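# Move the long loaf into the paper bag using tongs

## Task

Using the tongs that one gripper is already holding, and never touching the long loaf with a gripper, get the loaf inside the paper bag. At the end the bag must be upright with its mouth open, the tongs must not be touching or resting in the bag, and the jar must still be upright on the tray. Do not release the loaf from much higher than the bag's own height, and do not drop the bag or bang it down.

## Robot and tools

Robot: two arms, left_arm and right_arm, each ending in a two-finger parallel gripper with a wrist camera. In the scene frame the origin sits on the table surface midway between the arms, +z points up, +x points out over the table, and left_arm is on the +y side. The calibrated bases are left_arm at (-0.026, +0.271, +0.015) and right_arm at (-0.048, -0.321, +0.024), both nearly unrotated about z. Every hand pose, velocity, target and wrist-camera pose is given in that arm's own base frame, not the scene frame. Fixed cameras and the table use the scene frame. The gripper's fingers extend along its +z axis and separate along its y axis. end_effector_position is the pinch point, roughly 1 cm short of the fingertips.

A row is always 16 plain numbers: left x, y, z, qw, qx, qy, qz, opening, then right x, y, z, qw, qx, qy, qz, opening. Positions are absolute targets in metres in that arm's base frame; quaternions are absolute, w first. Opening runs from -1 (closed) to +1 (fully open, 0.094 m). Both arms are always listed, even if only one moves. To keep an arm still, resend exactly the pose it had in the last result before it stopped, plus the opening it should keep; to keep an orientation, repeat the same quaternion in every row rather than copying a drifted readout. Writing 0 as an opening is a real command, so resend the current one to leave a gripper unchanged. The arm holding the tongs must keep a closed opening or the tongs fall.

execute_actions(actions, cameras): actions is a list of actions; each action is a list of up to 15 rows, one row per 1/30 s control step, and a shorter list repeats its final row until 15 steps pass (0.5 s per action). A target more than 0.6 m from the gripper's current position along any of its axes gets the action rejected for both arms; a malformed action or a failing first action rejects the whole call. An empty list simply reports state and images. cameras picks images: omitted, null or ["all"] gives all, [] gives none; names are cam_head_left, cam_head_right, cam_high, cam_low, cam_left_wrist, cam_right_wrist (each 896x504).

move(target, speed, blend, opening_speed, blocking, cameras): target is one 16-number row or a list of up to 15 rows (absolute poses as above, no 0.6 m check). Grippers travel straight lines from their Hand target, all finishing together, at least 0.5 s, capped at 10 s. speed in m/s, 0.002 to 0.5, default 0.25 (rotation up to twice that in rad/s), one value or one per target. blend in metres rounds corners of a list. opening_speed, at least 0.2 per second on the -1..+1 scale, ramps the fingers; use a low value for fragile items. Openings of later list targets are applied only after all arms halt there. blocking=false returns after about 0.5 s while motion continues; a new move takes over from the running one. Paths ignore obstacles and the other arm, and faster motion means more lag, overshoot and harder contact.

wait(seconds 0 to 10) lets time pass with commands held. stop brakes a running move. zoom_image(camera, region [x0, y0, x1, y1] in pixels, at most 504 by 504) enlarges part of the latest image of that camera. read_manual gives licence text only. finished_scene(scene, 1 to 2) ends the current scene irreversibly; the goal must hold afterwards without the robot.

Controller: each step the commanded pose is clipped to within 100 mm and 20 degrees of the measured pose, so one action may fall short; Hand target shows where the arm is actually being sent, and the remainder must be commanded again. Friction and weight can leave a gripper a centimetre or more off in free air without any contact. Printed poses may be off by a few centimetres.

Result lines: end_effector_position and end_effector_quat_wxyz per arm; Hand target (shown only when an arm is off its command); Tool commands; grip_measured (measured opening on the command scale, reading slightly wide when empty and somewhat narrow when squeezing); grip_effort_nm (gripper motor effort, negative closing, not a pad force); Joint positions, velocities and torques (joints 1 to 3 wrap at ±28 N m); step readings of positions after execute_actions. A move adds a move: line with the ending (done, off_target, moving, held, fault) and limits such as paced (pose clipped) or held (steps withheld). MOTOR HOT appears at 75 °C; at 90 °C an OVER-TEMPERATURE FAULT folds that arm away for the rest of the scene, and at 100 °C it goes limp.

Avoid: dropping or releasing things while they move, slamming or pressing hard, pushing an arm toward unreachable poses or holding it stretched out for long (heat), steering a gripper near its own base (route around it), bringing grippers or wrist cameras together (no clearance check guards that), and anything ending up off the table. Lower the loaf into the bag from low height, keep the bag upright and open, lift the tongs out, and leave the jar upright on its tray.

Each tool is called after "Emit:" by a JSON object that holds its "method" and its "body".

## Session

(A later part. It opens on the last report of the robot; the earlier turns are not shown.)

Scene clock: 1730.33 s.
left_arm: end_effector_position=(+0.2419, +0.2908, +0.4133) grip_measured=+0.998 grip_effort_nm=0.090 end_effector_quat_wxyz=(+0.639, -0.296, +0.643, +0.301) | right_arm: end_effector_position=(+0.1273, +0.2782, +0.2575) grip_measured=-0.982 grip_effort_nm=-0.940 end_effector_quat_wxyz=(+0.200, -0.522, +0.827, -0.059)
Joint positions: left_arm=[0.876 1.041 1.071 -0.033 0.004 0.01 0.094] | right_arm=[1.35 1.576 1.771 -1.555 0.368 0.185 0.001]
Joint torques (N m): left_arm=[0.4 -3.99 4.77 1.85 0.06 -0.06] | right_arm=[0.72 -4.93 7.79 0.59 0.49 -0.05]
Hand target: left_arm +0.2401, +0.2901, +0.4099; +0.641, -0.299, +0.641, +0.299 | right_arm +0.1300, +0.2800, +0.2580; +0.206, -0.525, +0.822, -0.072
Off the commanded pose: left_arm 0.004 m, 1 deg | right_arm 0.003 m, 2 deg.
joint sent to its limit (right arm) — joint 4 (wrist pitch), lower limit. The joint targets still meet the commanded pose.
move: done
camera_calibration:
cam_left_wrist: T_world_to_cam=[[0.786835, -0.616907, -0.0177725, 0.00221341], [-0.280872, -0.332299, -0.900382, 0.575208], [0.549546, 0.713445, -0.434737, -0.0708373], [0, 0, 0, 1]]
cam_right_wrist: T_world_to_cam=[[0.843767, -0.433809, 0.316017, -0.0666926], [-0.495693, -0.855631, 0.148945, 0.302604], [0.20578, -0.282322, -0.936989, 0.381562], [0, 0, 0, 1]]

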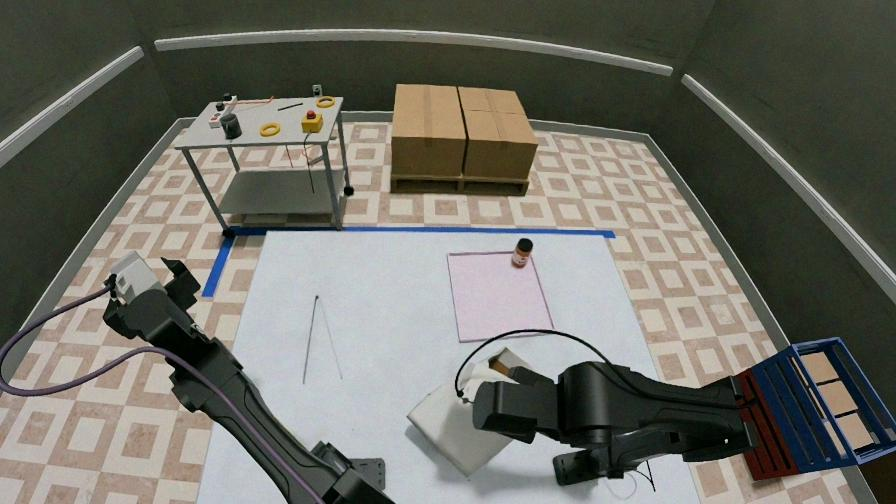

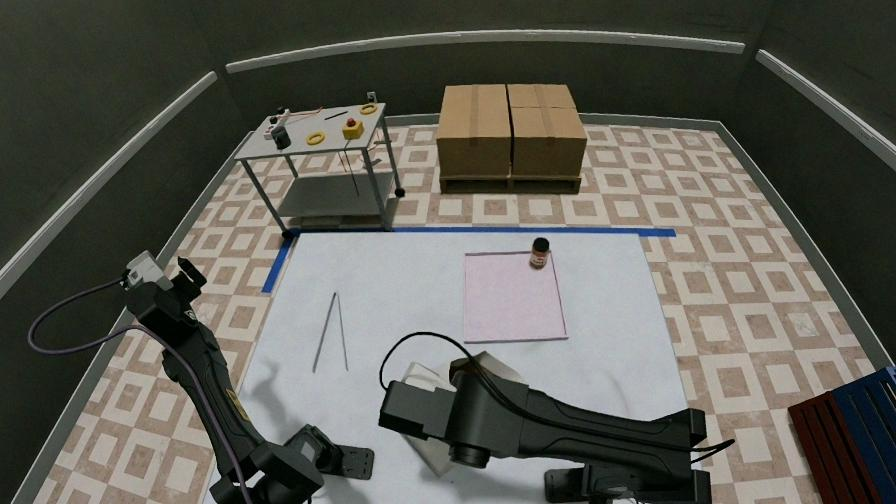

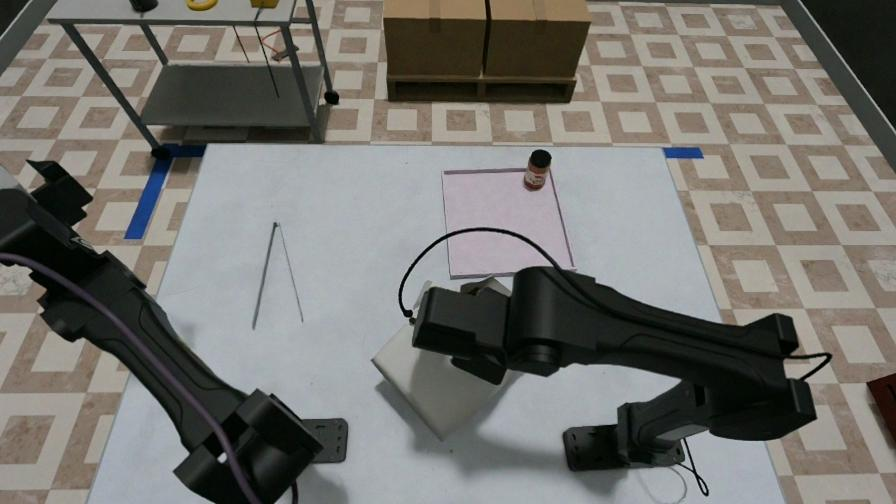

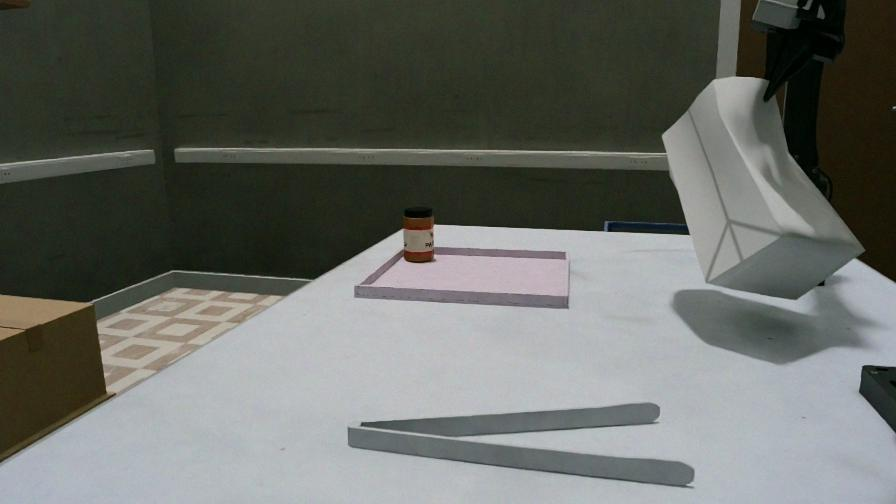

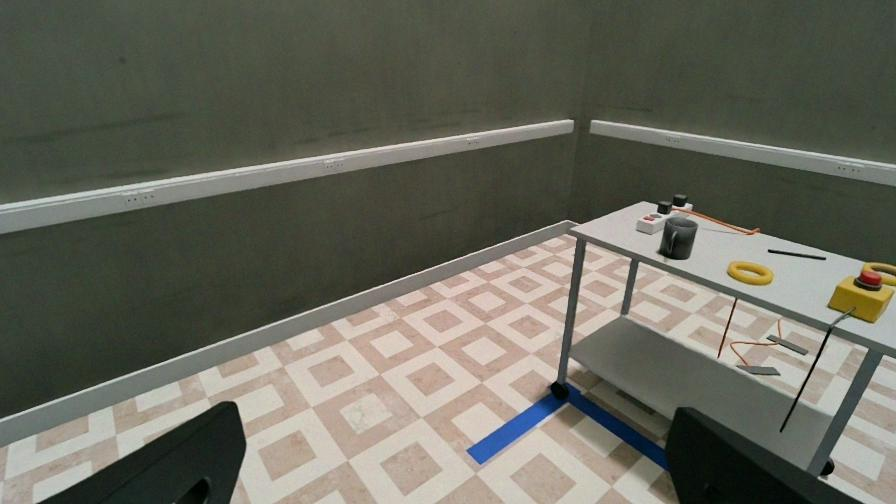

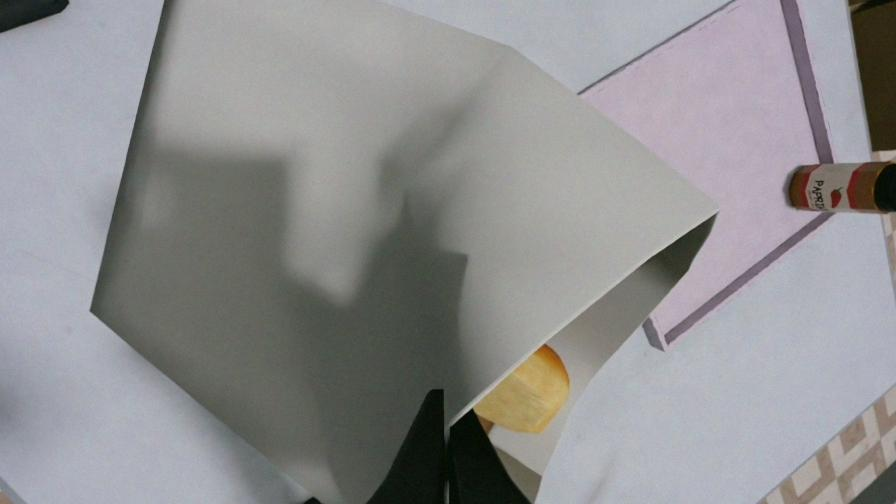

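Emit:
{"method": "move", "body": {"target": [0.24,0.29,0.41,0.6409,-0.2988,0.6409,0.2988,1.0,0.13,0.28,0.258,0.3114,-0.5158,0.7572,-0.2522,-1.0], "speed": 0.09}}

Emit:
{"method": "zoom_image", "body": {"camera": "cam_high", "region": [350, 200, 650, 450]}}

Emit:
{"method": "zoom_image", "body": {"camera": "cam_low", "region": [500, 50, 896, 404]}}

Scene clock: 1748.40 s.
left_arm: end_effector_position=(+0.2419, +0.2908, +0.4133) grip_measured=+0.998 grip_effort_nm=0.085 end_effector_quat_wxyz=(+0.639, -0.296, +0.643, +0.301) | right_arm: end_effector_position=(+0.1273, +0.2797, +0.2597) grip_measured=-0.982 grip_effort_nm=-0.940 end_effector_quat_wxyz=(+0.327, -0.529, +0.757, -0.201)
Joint positions: left_arm=[0.876 1.041 1.071 -0.033 0.004 0.01 0.094] | right_arm=[1.563 1.595 1.648 -1.557 0.786 0.314 0.001]
Joint torques (N m): left_arm=[0.44 -3.85 4.62 1.87 0.04 -0.08] | right_arm=[0.7 -5.2 5.64 0.33 0.9 0.09]
Hand target: left_arm +0.2401, +0.2901, +0.4099; +0.641, -0.299, +0.641, +0.299 | right_arm +0.1303, +0.2801, +0.2578; +0.335, -0.529, +0.748, -0.222
Off the commanded pose: left_arm 0.004 m, 1 deg | right_arm 0.003 m, 6 deg.
joint sent to its limit (right arm) — joint 4 (wrist pitch), lower limit. The joint targets are off in orientation, not in position.
move: off_target (right_arm)
camera_calibration:
cam_left_wrist: T_world_to_cam=[[0.786835, -0.616907, -0.0177725, 0.00221341], [-0.280872, -0.332299, -0.900382, 0.575208], [0.549546, 0.713445, -0.434737, -0.0708373], [0, 0, 0, 1]]
cam_right_wrist: T_world_to_cam=[[0.670153, -0.343107, 0.658159, -0.158863], [-0.496613, -0.866287, 0.0540568, 0.331351], [0.551607, -0.363077, -0.750936, 0.314283], [0, 0, 0, 1]]

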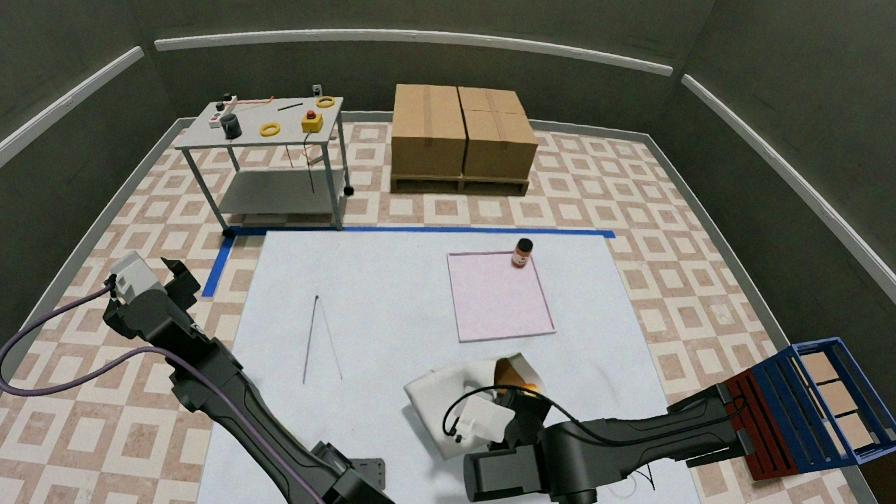

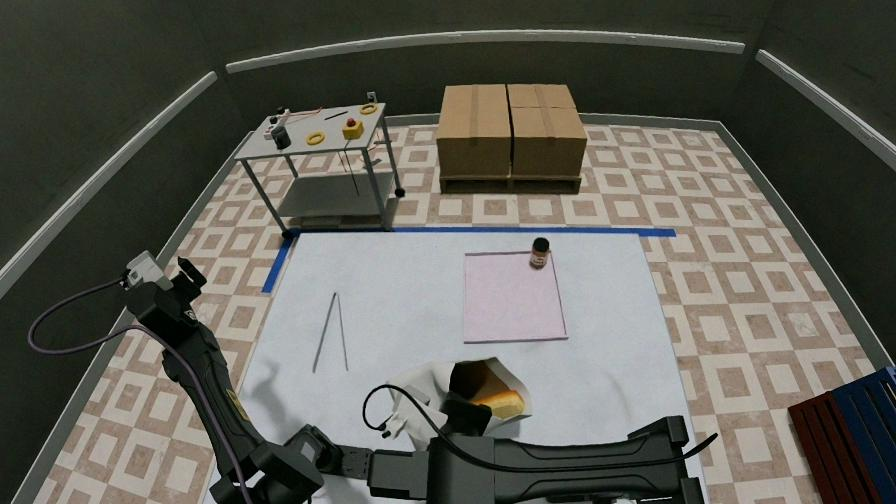

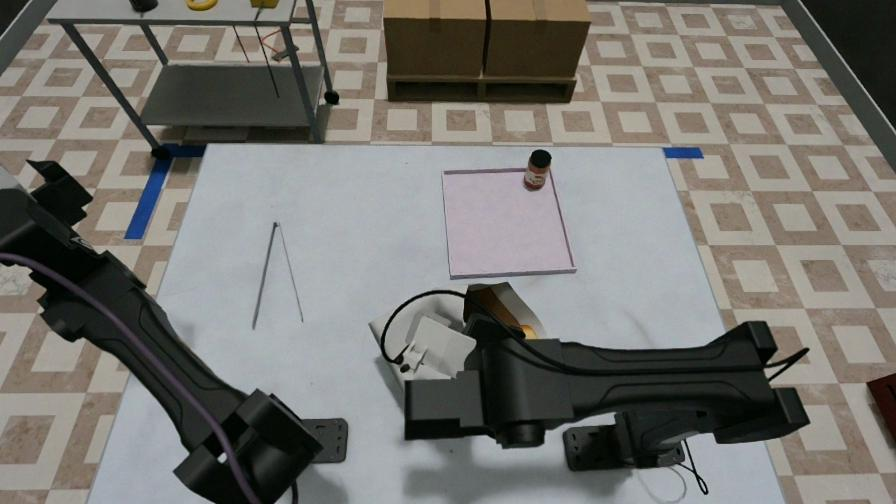

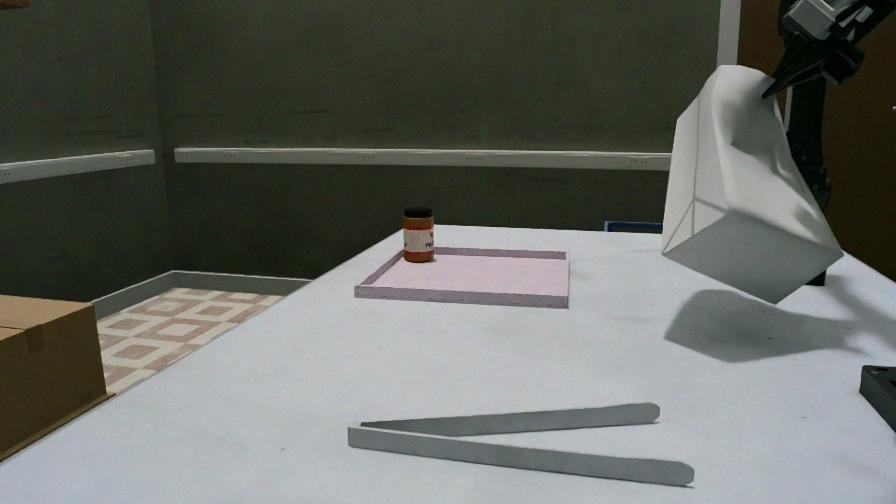

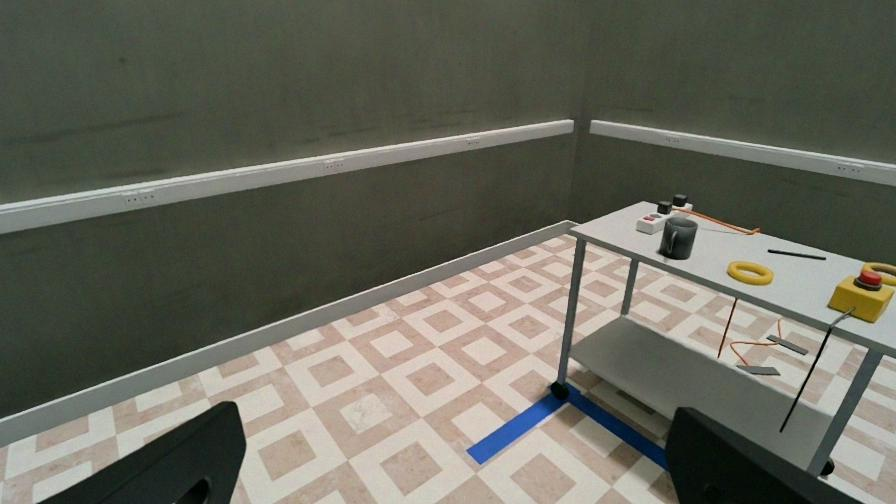

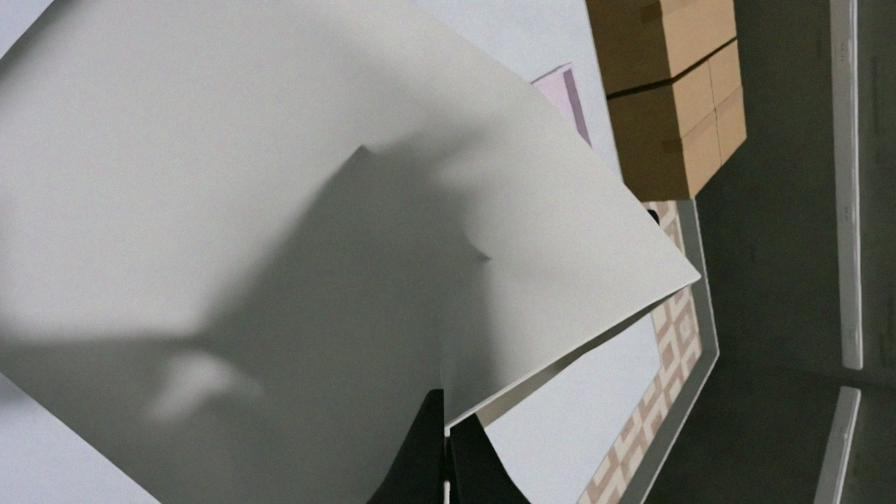

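Scaled by 1.680.

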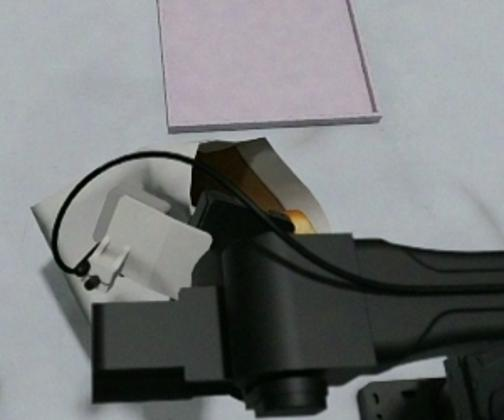

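Scaled by 1.273.

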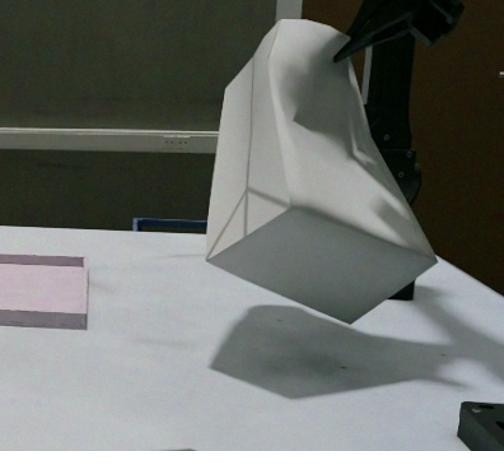

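Emit:
{"method": "move", "body": {"target": [0.24,0.29,0.41,0.6409,-0.2988,0.6409,0.2988,1.0,0.13,0.28,0.26,0.1912,-0.7663,0.5022,-0.3522,-1.0], "speed": 0.09}}

Emit:
{"method": "zoom_image", "body": {"camera": "cam_head_right", "region": [330, 300, 630, 504]}}

Emit:
{"method": "zoom_image", "body": {"camera": "cam_low", "region": [500, 50, 896, 404]}}

Scene clock: 1765.87 s.
left_arm: end_effector_position=(+0.2419, +0.2908, +0.4133) grip_measured=+0.998 grip_effort_nm=0.081 end_effector_quat_wxyz=(+0.639, -0.296, +0.643, +0.301) | right_arm: end_effector_position=(+0.1280, +0.2797, +0.2603) grip_measured=-0.982 grip_effort_nm=-0.935 end_effector_quat_wxyz=(-0.228, +0.775, -0.500, +0.312)
Joint positions: left_arm=[0.876 1.041 1.071 -0.033 0.004 0.01 0.094] | right_arm=[1.563 1.595 1.648 -1.557 0.791 -0.462 0.001]
Joint torques (N m): left_arm=[0.46 -4.05 4.75 1.88 0.01 -0.1] | right_arm=[0.7 -5.5 5.98 0.34 0.89 -0.03]
Hand target: left_arm +0.2401, +0.2901, +0.4099; +0.641, -0.299, +0.641, +0.299 | right_arm +0.1303, +0.2801, +0.2597; -0.227, +0.775, -0.488, +0.332
Off the commanded pose: left_arm 0.004 m, 1 deg | right_arm 0.002 m, 6 deg.
joint sent to its limit (right arm) — joint 4 (wrist pitch), lower limit. The joint targets are off in orientation, not in position.
move: off_target (right_arm)
camera_calibration:
cam_left_wrist: T_world_to_cam=[[0.786835, -0.616907, -0.0177725, 0.00221341], [-0.280872, -0.332299, -0.900382, 0.575208], [0.549546, 0.713445, -0.434737, -0.0708373], [0, 0, 0, 1]]
cam_right_wrist: T_world_to_cam=[[0.624167, 0.412443, 0.663556, -0.366615], [-0.0172854, -0.841809, 0.539498, 0.137045], [0.7811, -0.348207, -0.5183, 0.220312], [0, 0, 0, 1]]

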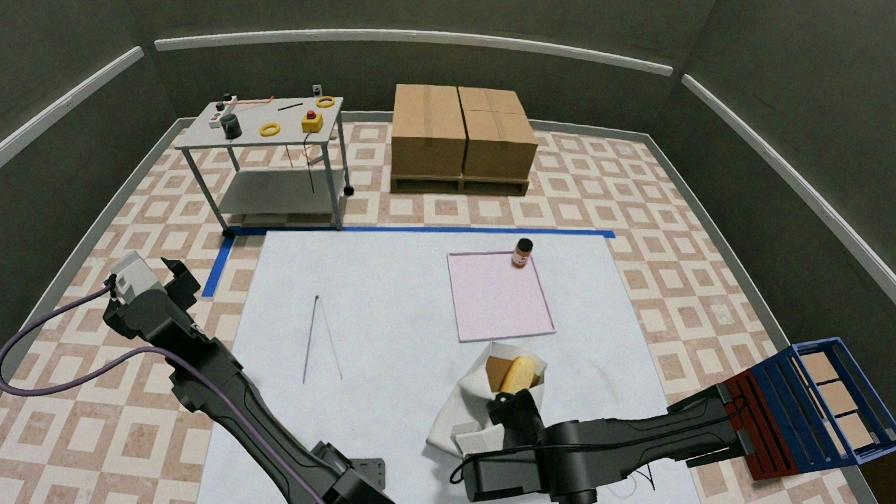

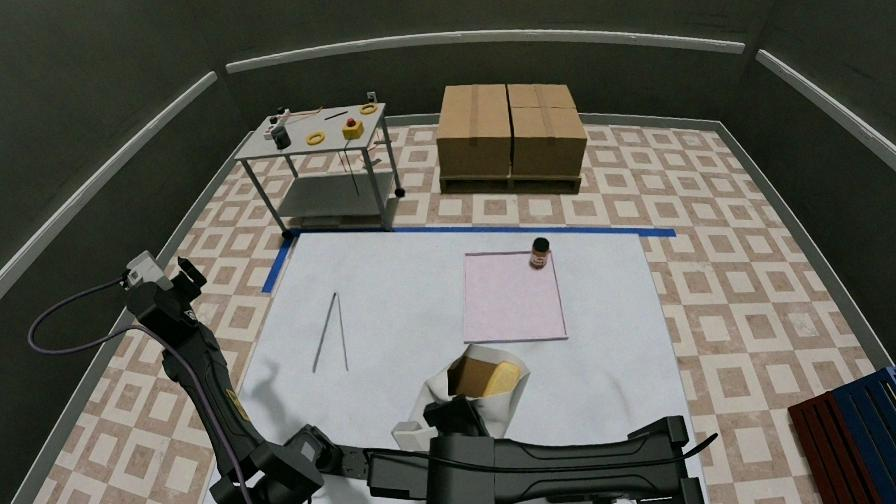

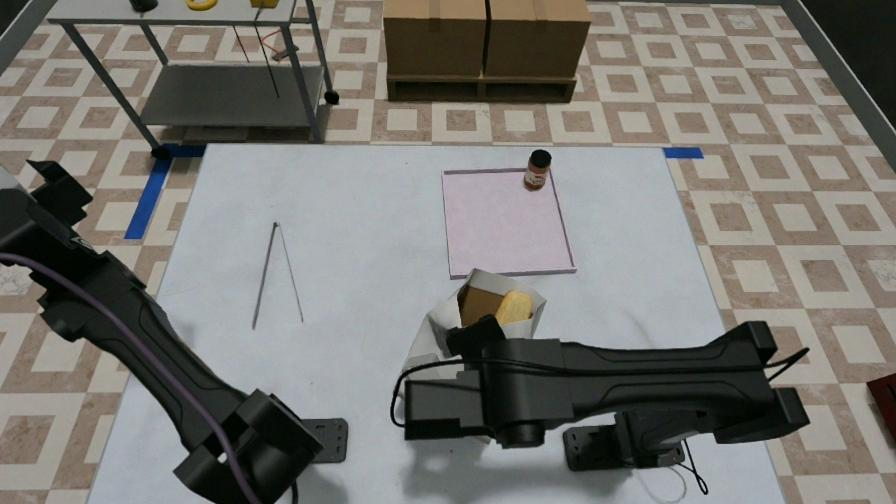

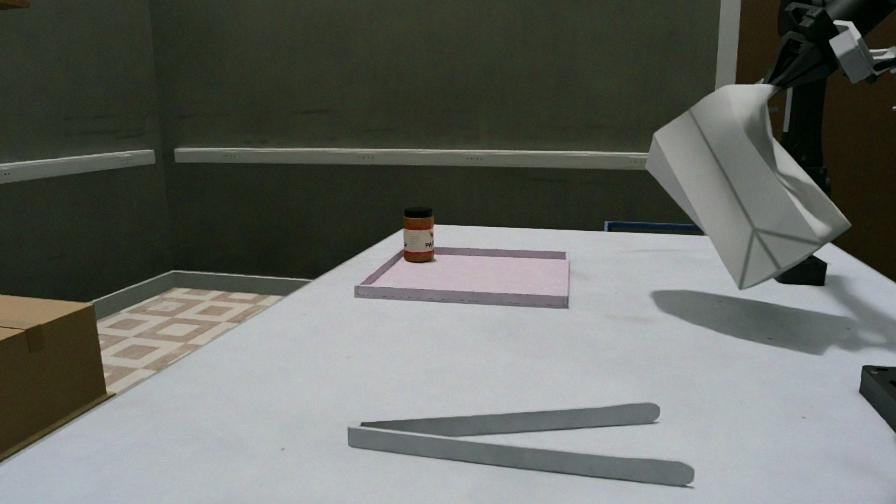

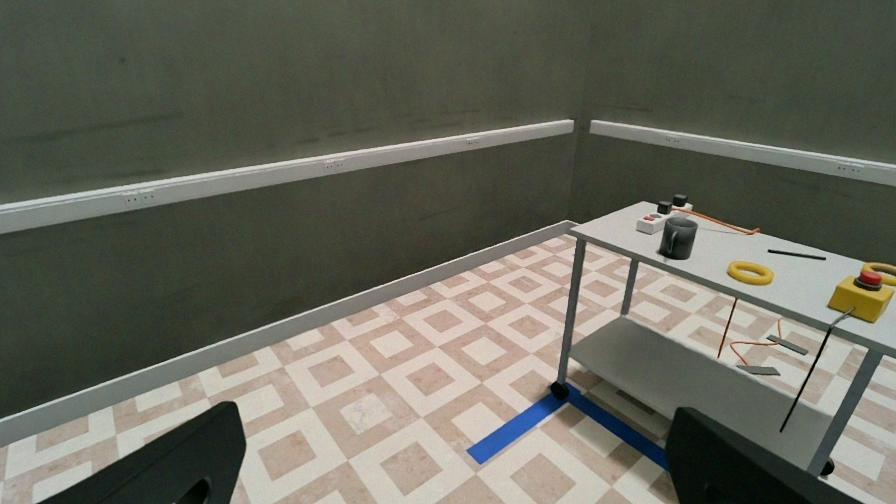

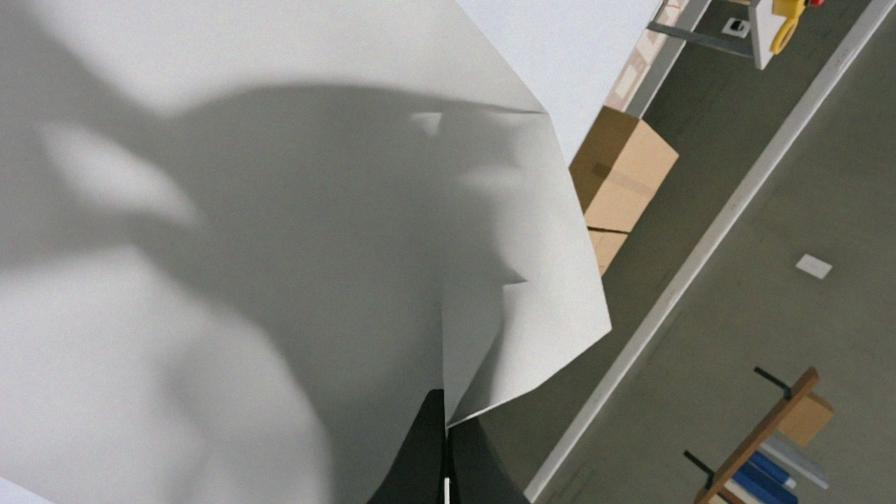

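Scaled by 1.680.

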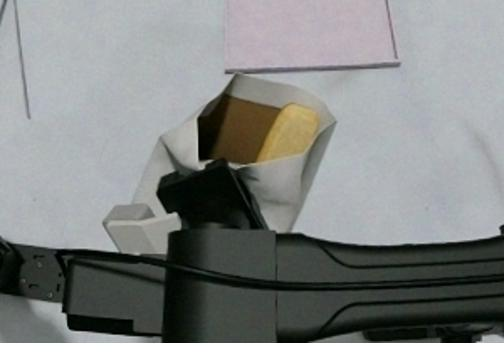

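Scaled by 1.273.

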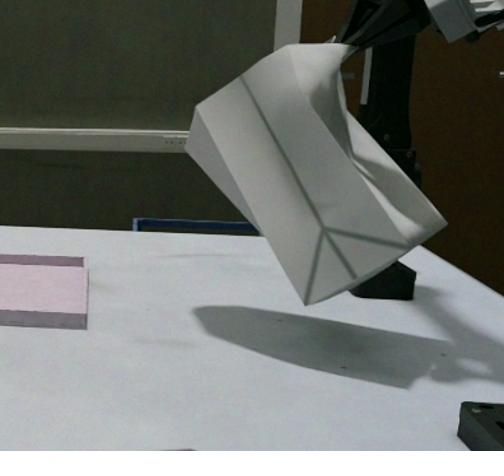

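Emit:
{"method": "move", "body": {"target": [[0.24,0.29,0.41,0.6409,-0.2988,0.6409,0.2988,1.0,0.13,0.28,0.262,0.3114,-0.5158,0.7572,-0.2522,-1.0],[0.24,0.29,0.41,0.6409,-0.2988,0.6409,0.2988,1.0,0.16,0.25,0.262,0.1203,-0.1632,0.9755,0.0858,-1.0],[0.24,0.29,0.41,0.6409,-0.2988,0.6409,0.2988,1.0,0.185,0.195,0.262,0.1203,-0.1632,0.9755,0.0858,-1.0]], "speed": 0.12, "blend": 0.01}}

Emit:
{"method": "zoom_image", "body": {"camera": "cam_high", "region": [350, 200, 650, 450]}}

Emit:
{"method": "zoom_image", "body": {"camera": "cam_low", "region": [500, 50, 896, 404]}}

Scene clock: 1788.73 s.
left_arm: end_effector_position=(+0.2419, +0.2908, +0.4133) grip_measured=+0.998 grip_effort_nm=0.085 end_effector_quat_wxyz=(+0.639, -0.296, +0.643, +0.301) | right_arm: end_effector_position=(+0.1869, +0.1985, +0.2597) grip_measured=-0.982 grip_effort_nm=-0.940 end_effector_quat_wxyz=(+0.116, -0.163, +0.977, +0.080)
Joint positions: left_arm=[0.876 1.041 1.071 -0.033 0.004 0.01 0.094] | right_arm=[0.821 1.423 1.672 -1.538 0.014 0.488 0.001]
Joint torques (N m): left_arm=[0.47 -3.78 4.59 1.89 0.05 -0.07] | right_arm=[-0.73 -6.84 5.46 0.83 -0.05 -0.09]
Hand target: left_arm +0.2401, +0.2901, +0.4099; +0.641, -0.299, +0.641, +0.299 | right_arm +0.1849, +0.1951, +0.2619; +0.120, -0.163, +0.975, +0.086
Off the commanded pose: left_arm 0.004 m, 1 deg | right_arm 0.005 m, 1 deg.
move: done
camera_calibration:
cam_left_wrist: T_world_to_cam=[[0.786835, -0.616907, -0.0177725, 0.00221341], [-0.280872, -0.332299, -0.900382, 0.575208], [0.549546, 0.713445, -0.434737, -0.0708373], [0, 0, 0, 1]]
cam_right_wrist: T_world_to_cam=[[0.351635, -0.929609, -0.110366, 0.148835], [-0.913007, -0.3666, 0.178948, 0.23682], [-0.206812, 0.0378408, -0.977649, 0.373011], [0, 0, 0, 1]]

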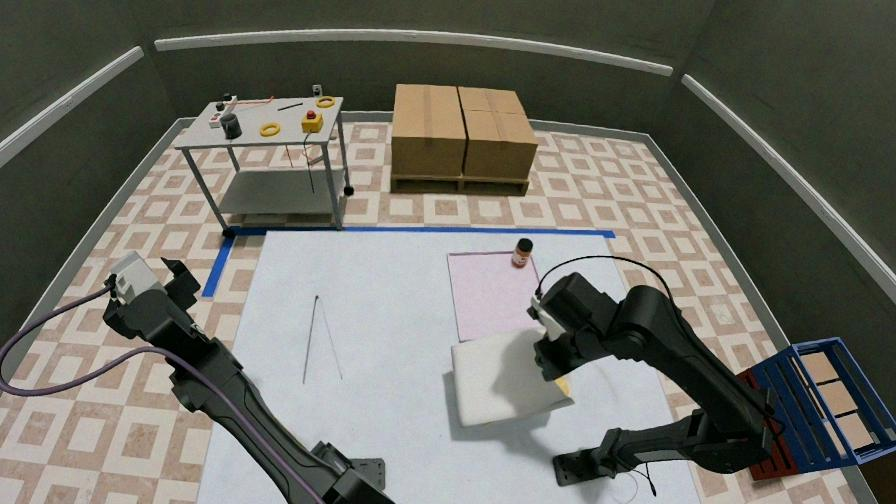

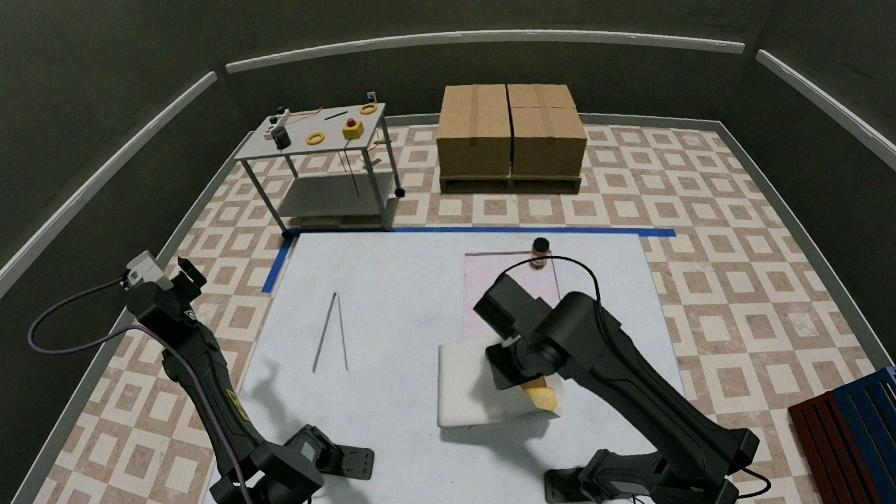

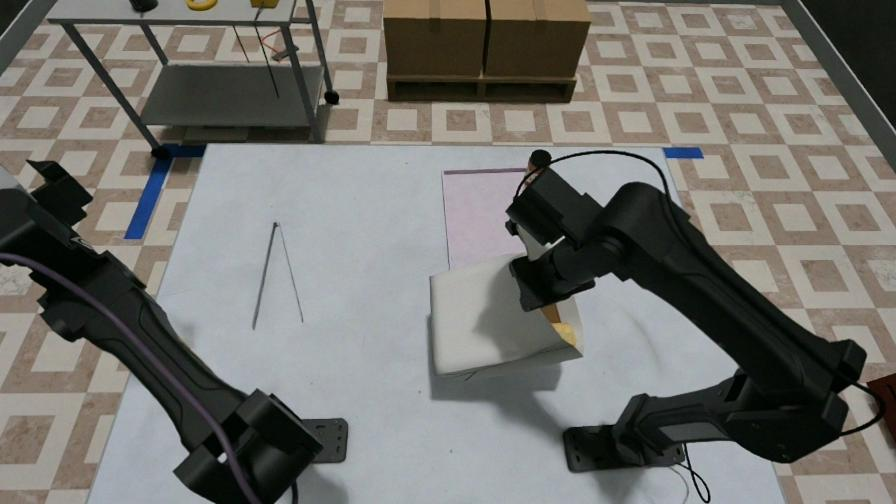

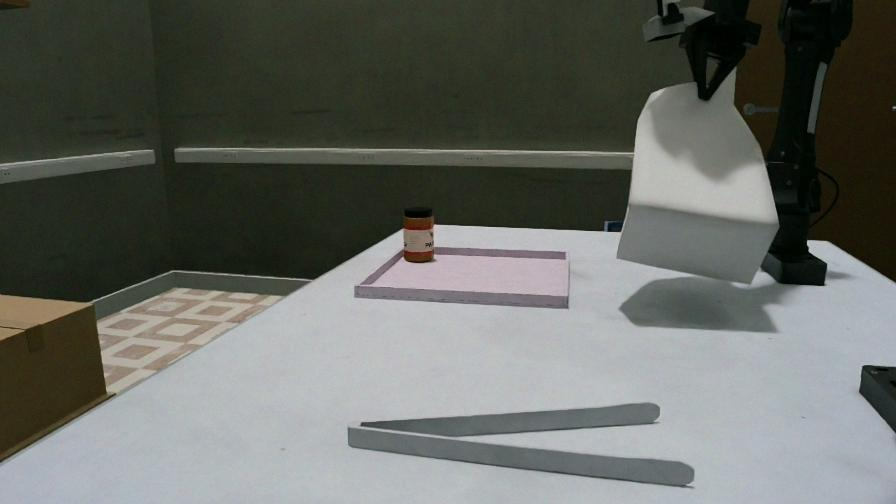

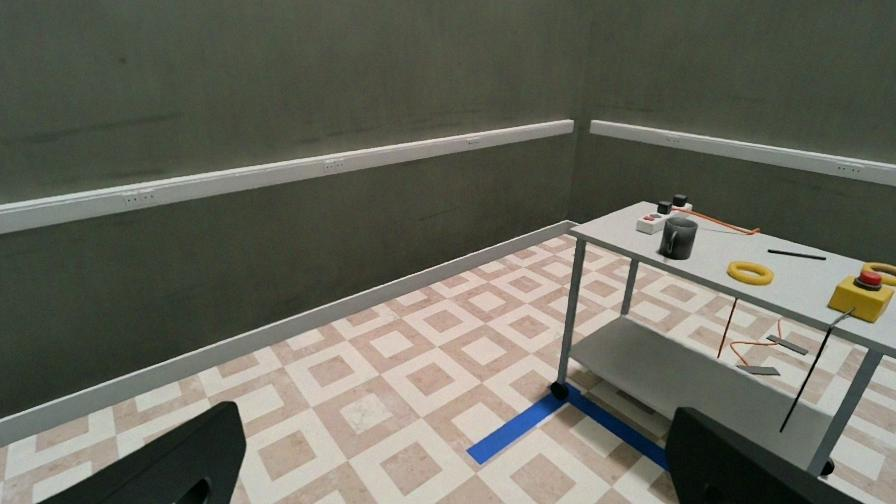

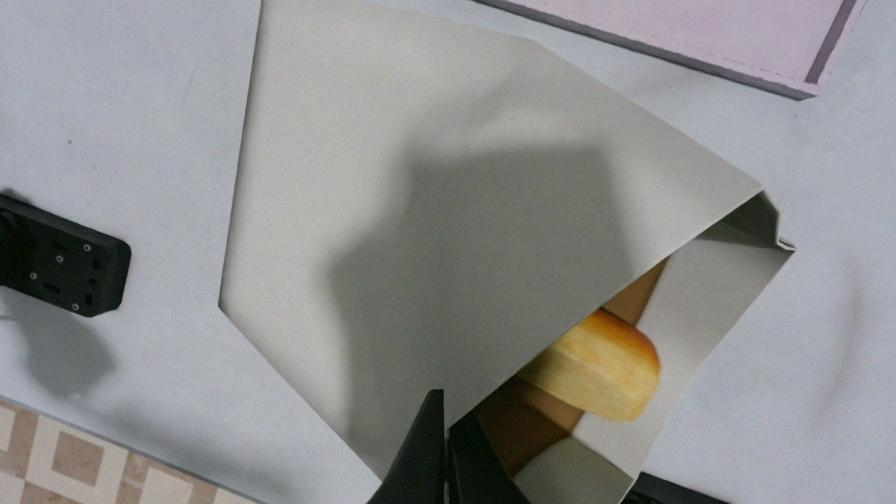

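Scaled by 1.680.

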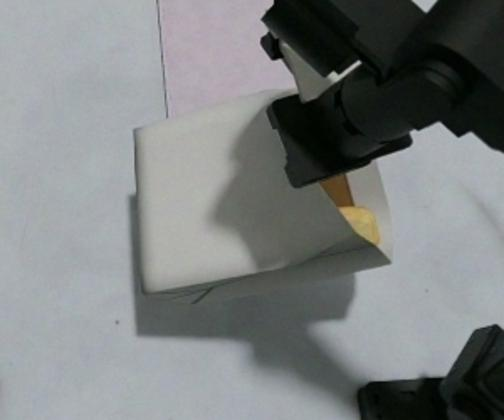

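Scaled by 1.273.

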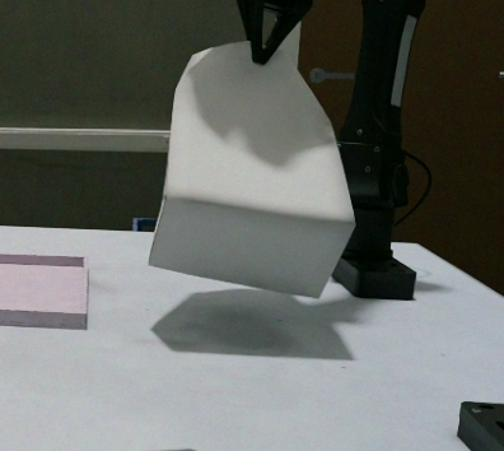

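Emit:
{"method": "move", "body": {"target": [[0.24,0.29,0.41,0.6409,-0.2988,0.6409,0.2988,1.0,0.183,0.235,0.222,0.1203,-0.1632,0.9755,0.0858,-1.0],[0.24,0.29,0.41,0.6409,-0.2988,0.6409,0.2988,1.0,0.172,0.335,0.213,0.1203,-0.1632,0.9755,0.0858,-1.0]], "speed": 0.05, "blend": 0.01}}

Emit:
{"method": "zoom_image", "body": {"camera": "cam_high", "region": [350, 200, 650, 450]}}

Emit:
{"method": "zoom_image", "body": {"camera": "cam_low", "region": [500, 50, 896, 404]}}

Scene clock: 1803.30 s.
left_arm: end_effector_position=(+0.2419, +0.2908, +0.4133) grip_measured=+0.998 grip_effort_nm=0.090 end_effector_quat_wxyz=(+0.639, -0.296, +0.643, +0.301) | right_arm: end_effector_position=(+0.1670, +0.3298, +0.2113) grip_measured=-0.982 grip_effort_nm=-0.945 end_effector_quat_wxyz=(+0.108, -0.164, +0.976, +0.090)
Joint positions: left_arm=[0.876 1.041 1.071 -0.033 0.004 0.01 0.094] | right_arm=[1.136 1.726 1.77 -1.343 0.076 0.792 0.001]
Joint torques (N m): left_arm=[0.25 -3.99 4.86 1.91 0.05 -0.09] | right_arm=[0.57 -6.58 9.84 0.77 0.32 0.04]
Hand target: left_arm +0.2401, +0.2901, +0.4099; +0.641, -0.299, +0.641, +0.299 | right_arm +0.1719, +0.3349, +0.2131; +0.120, -0.163, +0.975, +0.086
Off the commanded pose: left_arm 0.004 m, 1 deg | right_arm 0.007 m, 1 deg.
move: done
camera_calibration:
cam_left_wrist: T_world_to_cam=[[0.786835, -0.616907, -0.0177725, 0.00221341], [-0.280872, -0.332299, -0.900382, 0.575208], [0.549546, 0.713445, -0.434737, -0.0708373], [0, 0, 0, 1]]
cam_right_wrist: T_world_to_cam=[[0.355423, -0.925414, -0.131467, 0.27497], [-0.907386, -0.375361, 0.189088, 0.275245], [-0.224332, 0.0520856, -0.97312, 0.313828], [0, 0, 0, 1]]

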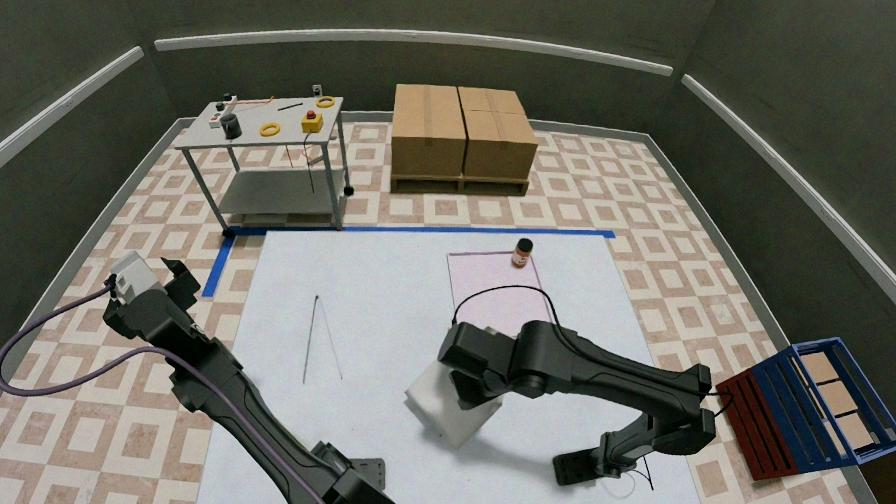

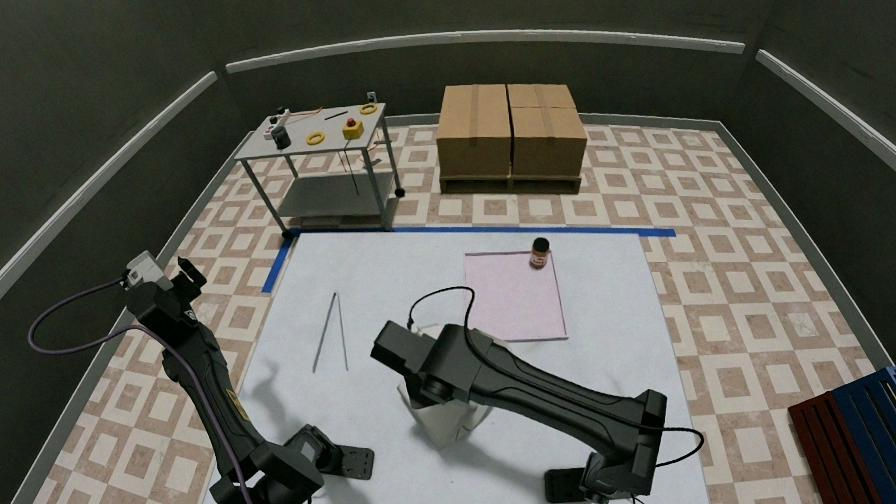

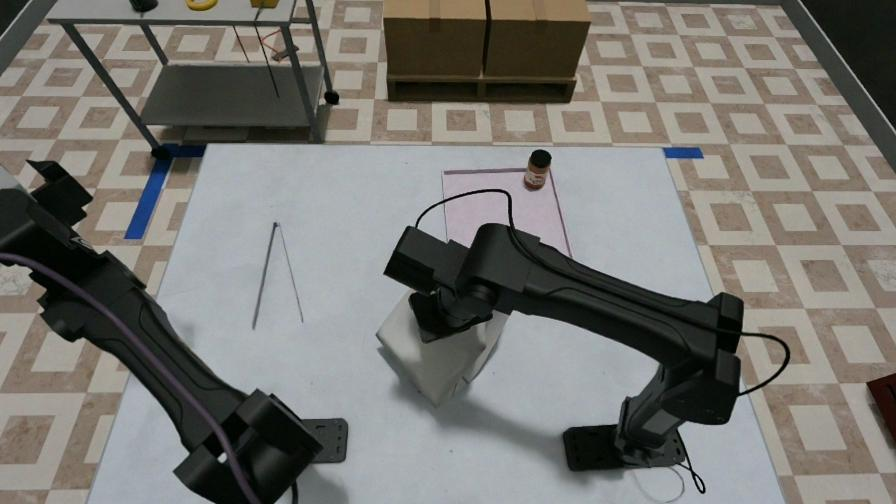

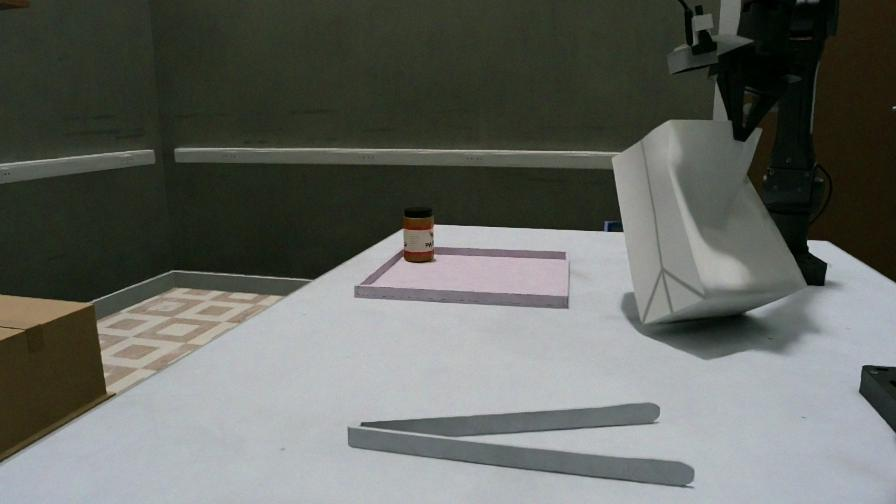

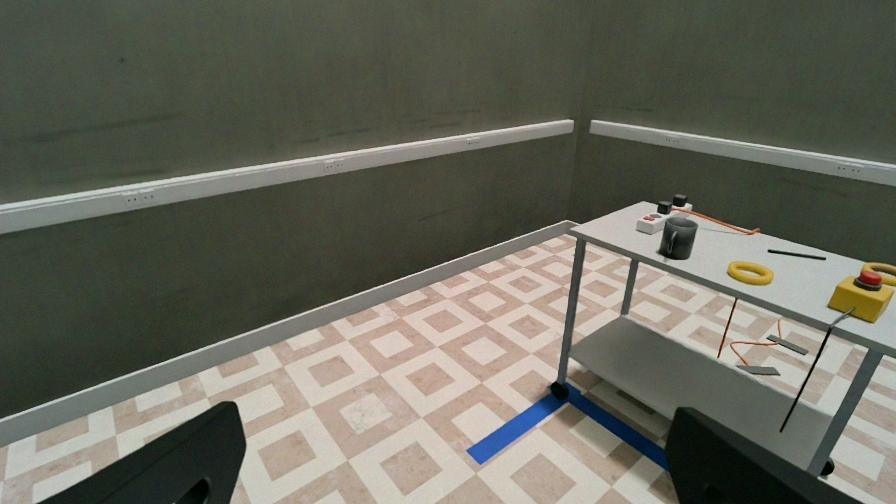

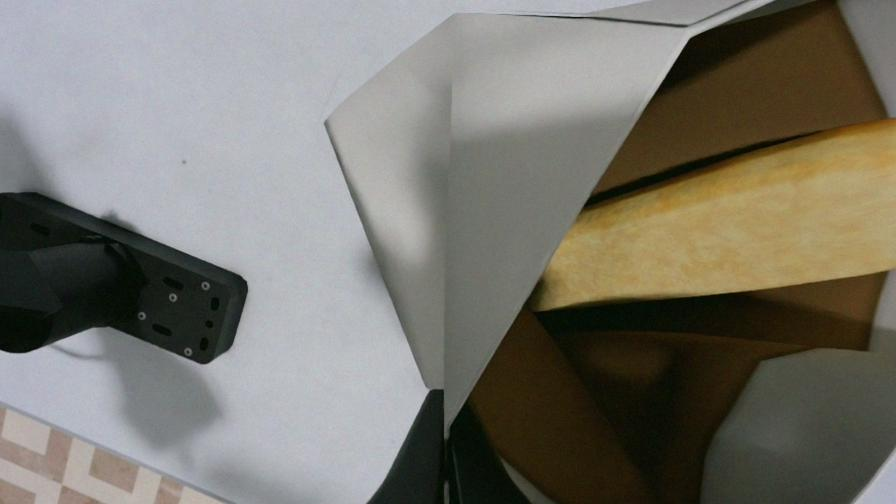

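Scaled by 1.680.

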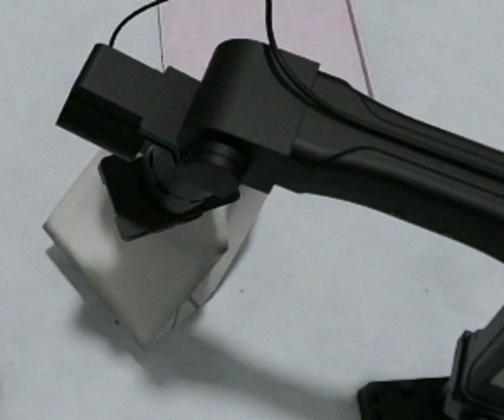

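Scaled by 1.273.

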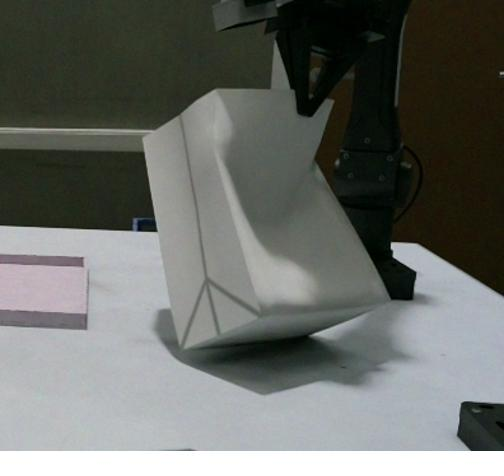

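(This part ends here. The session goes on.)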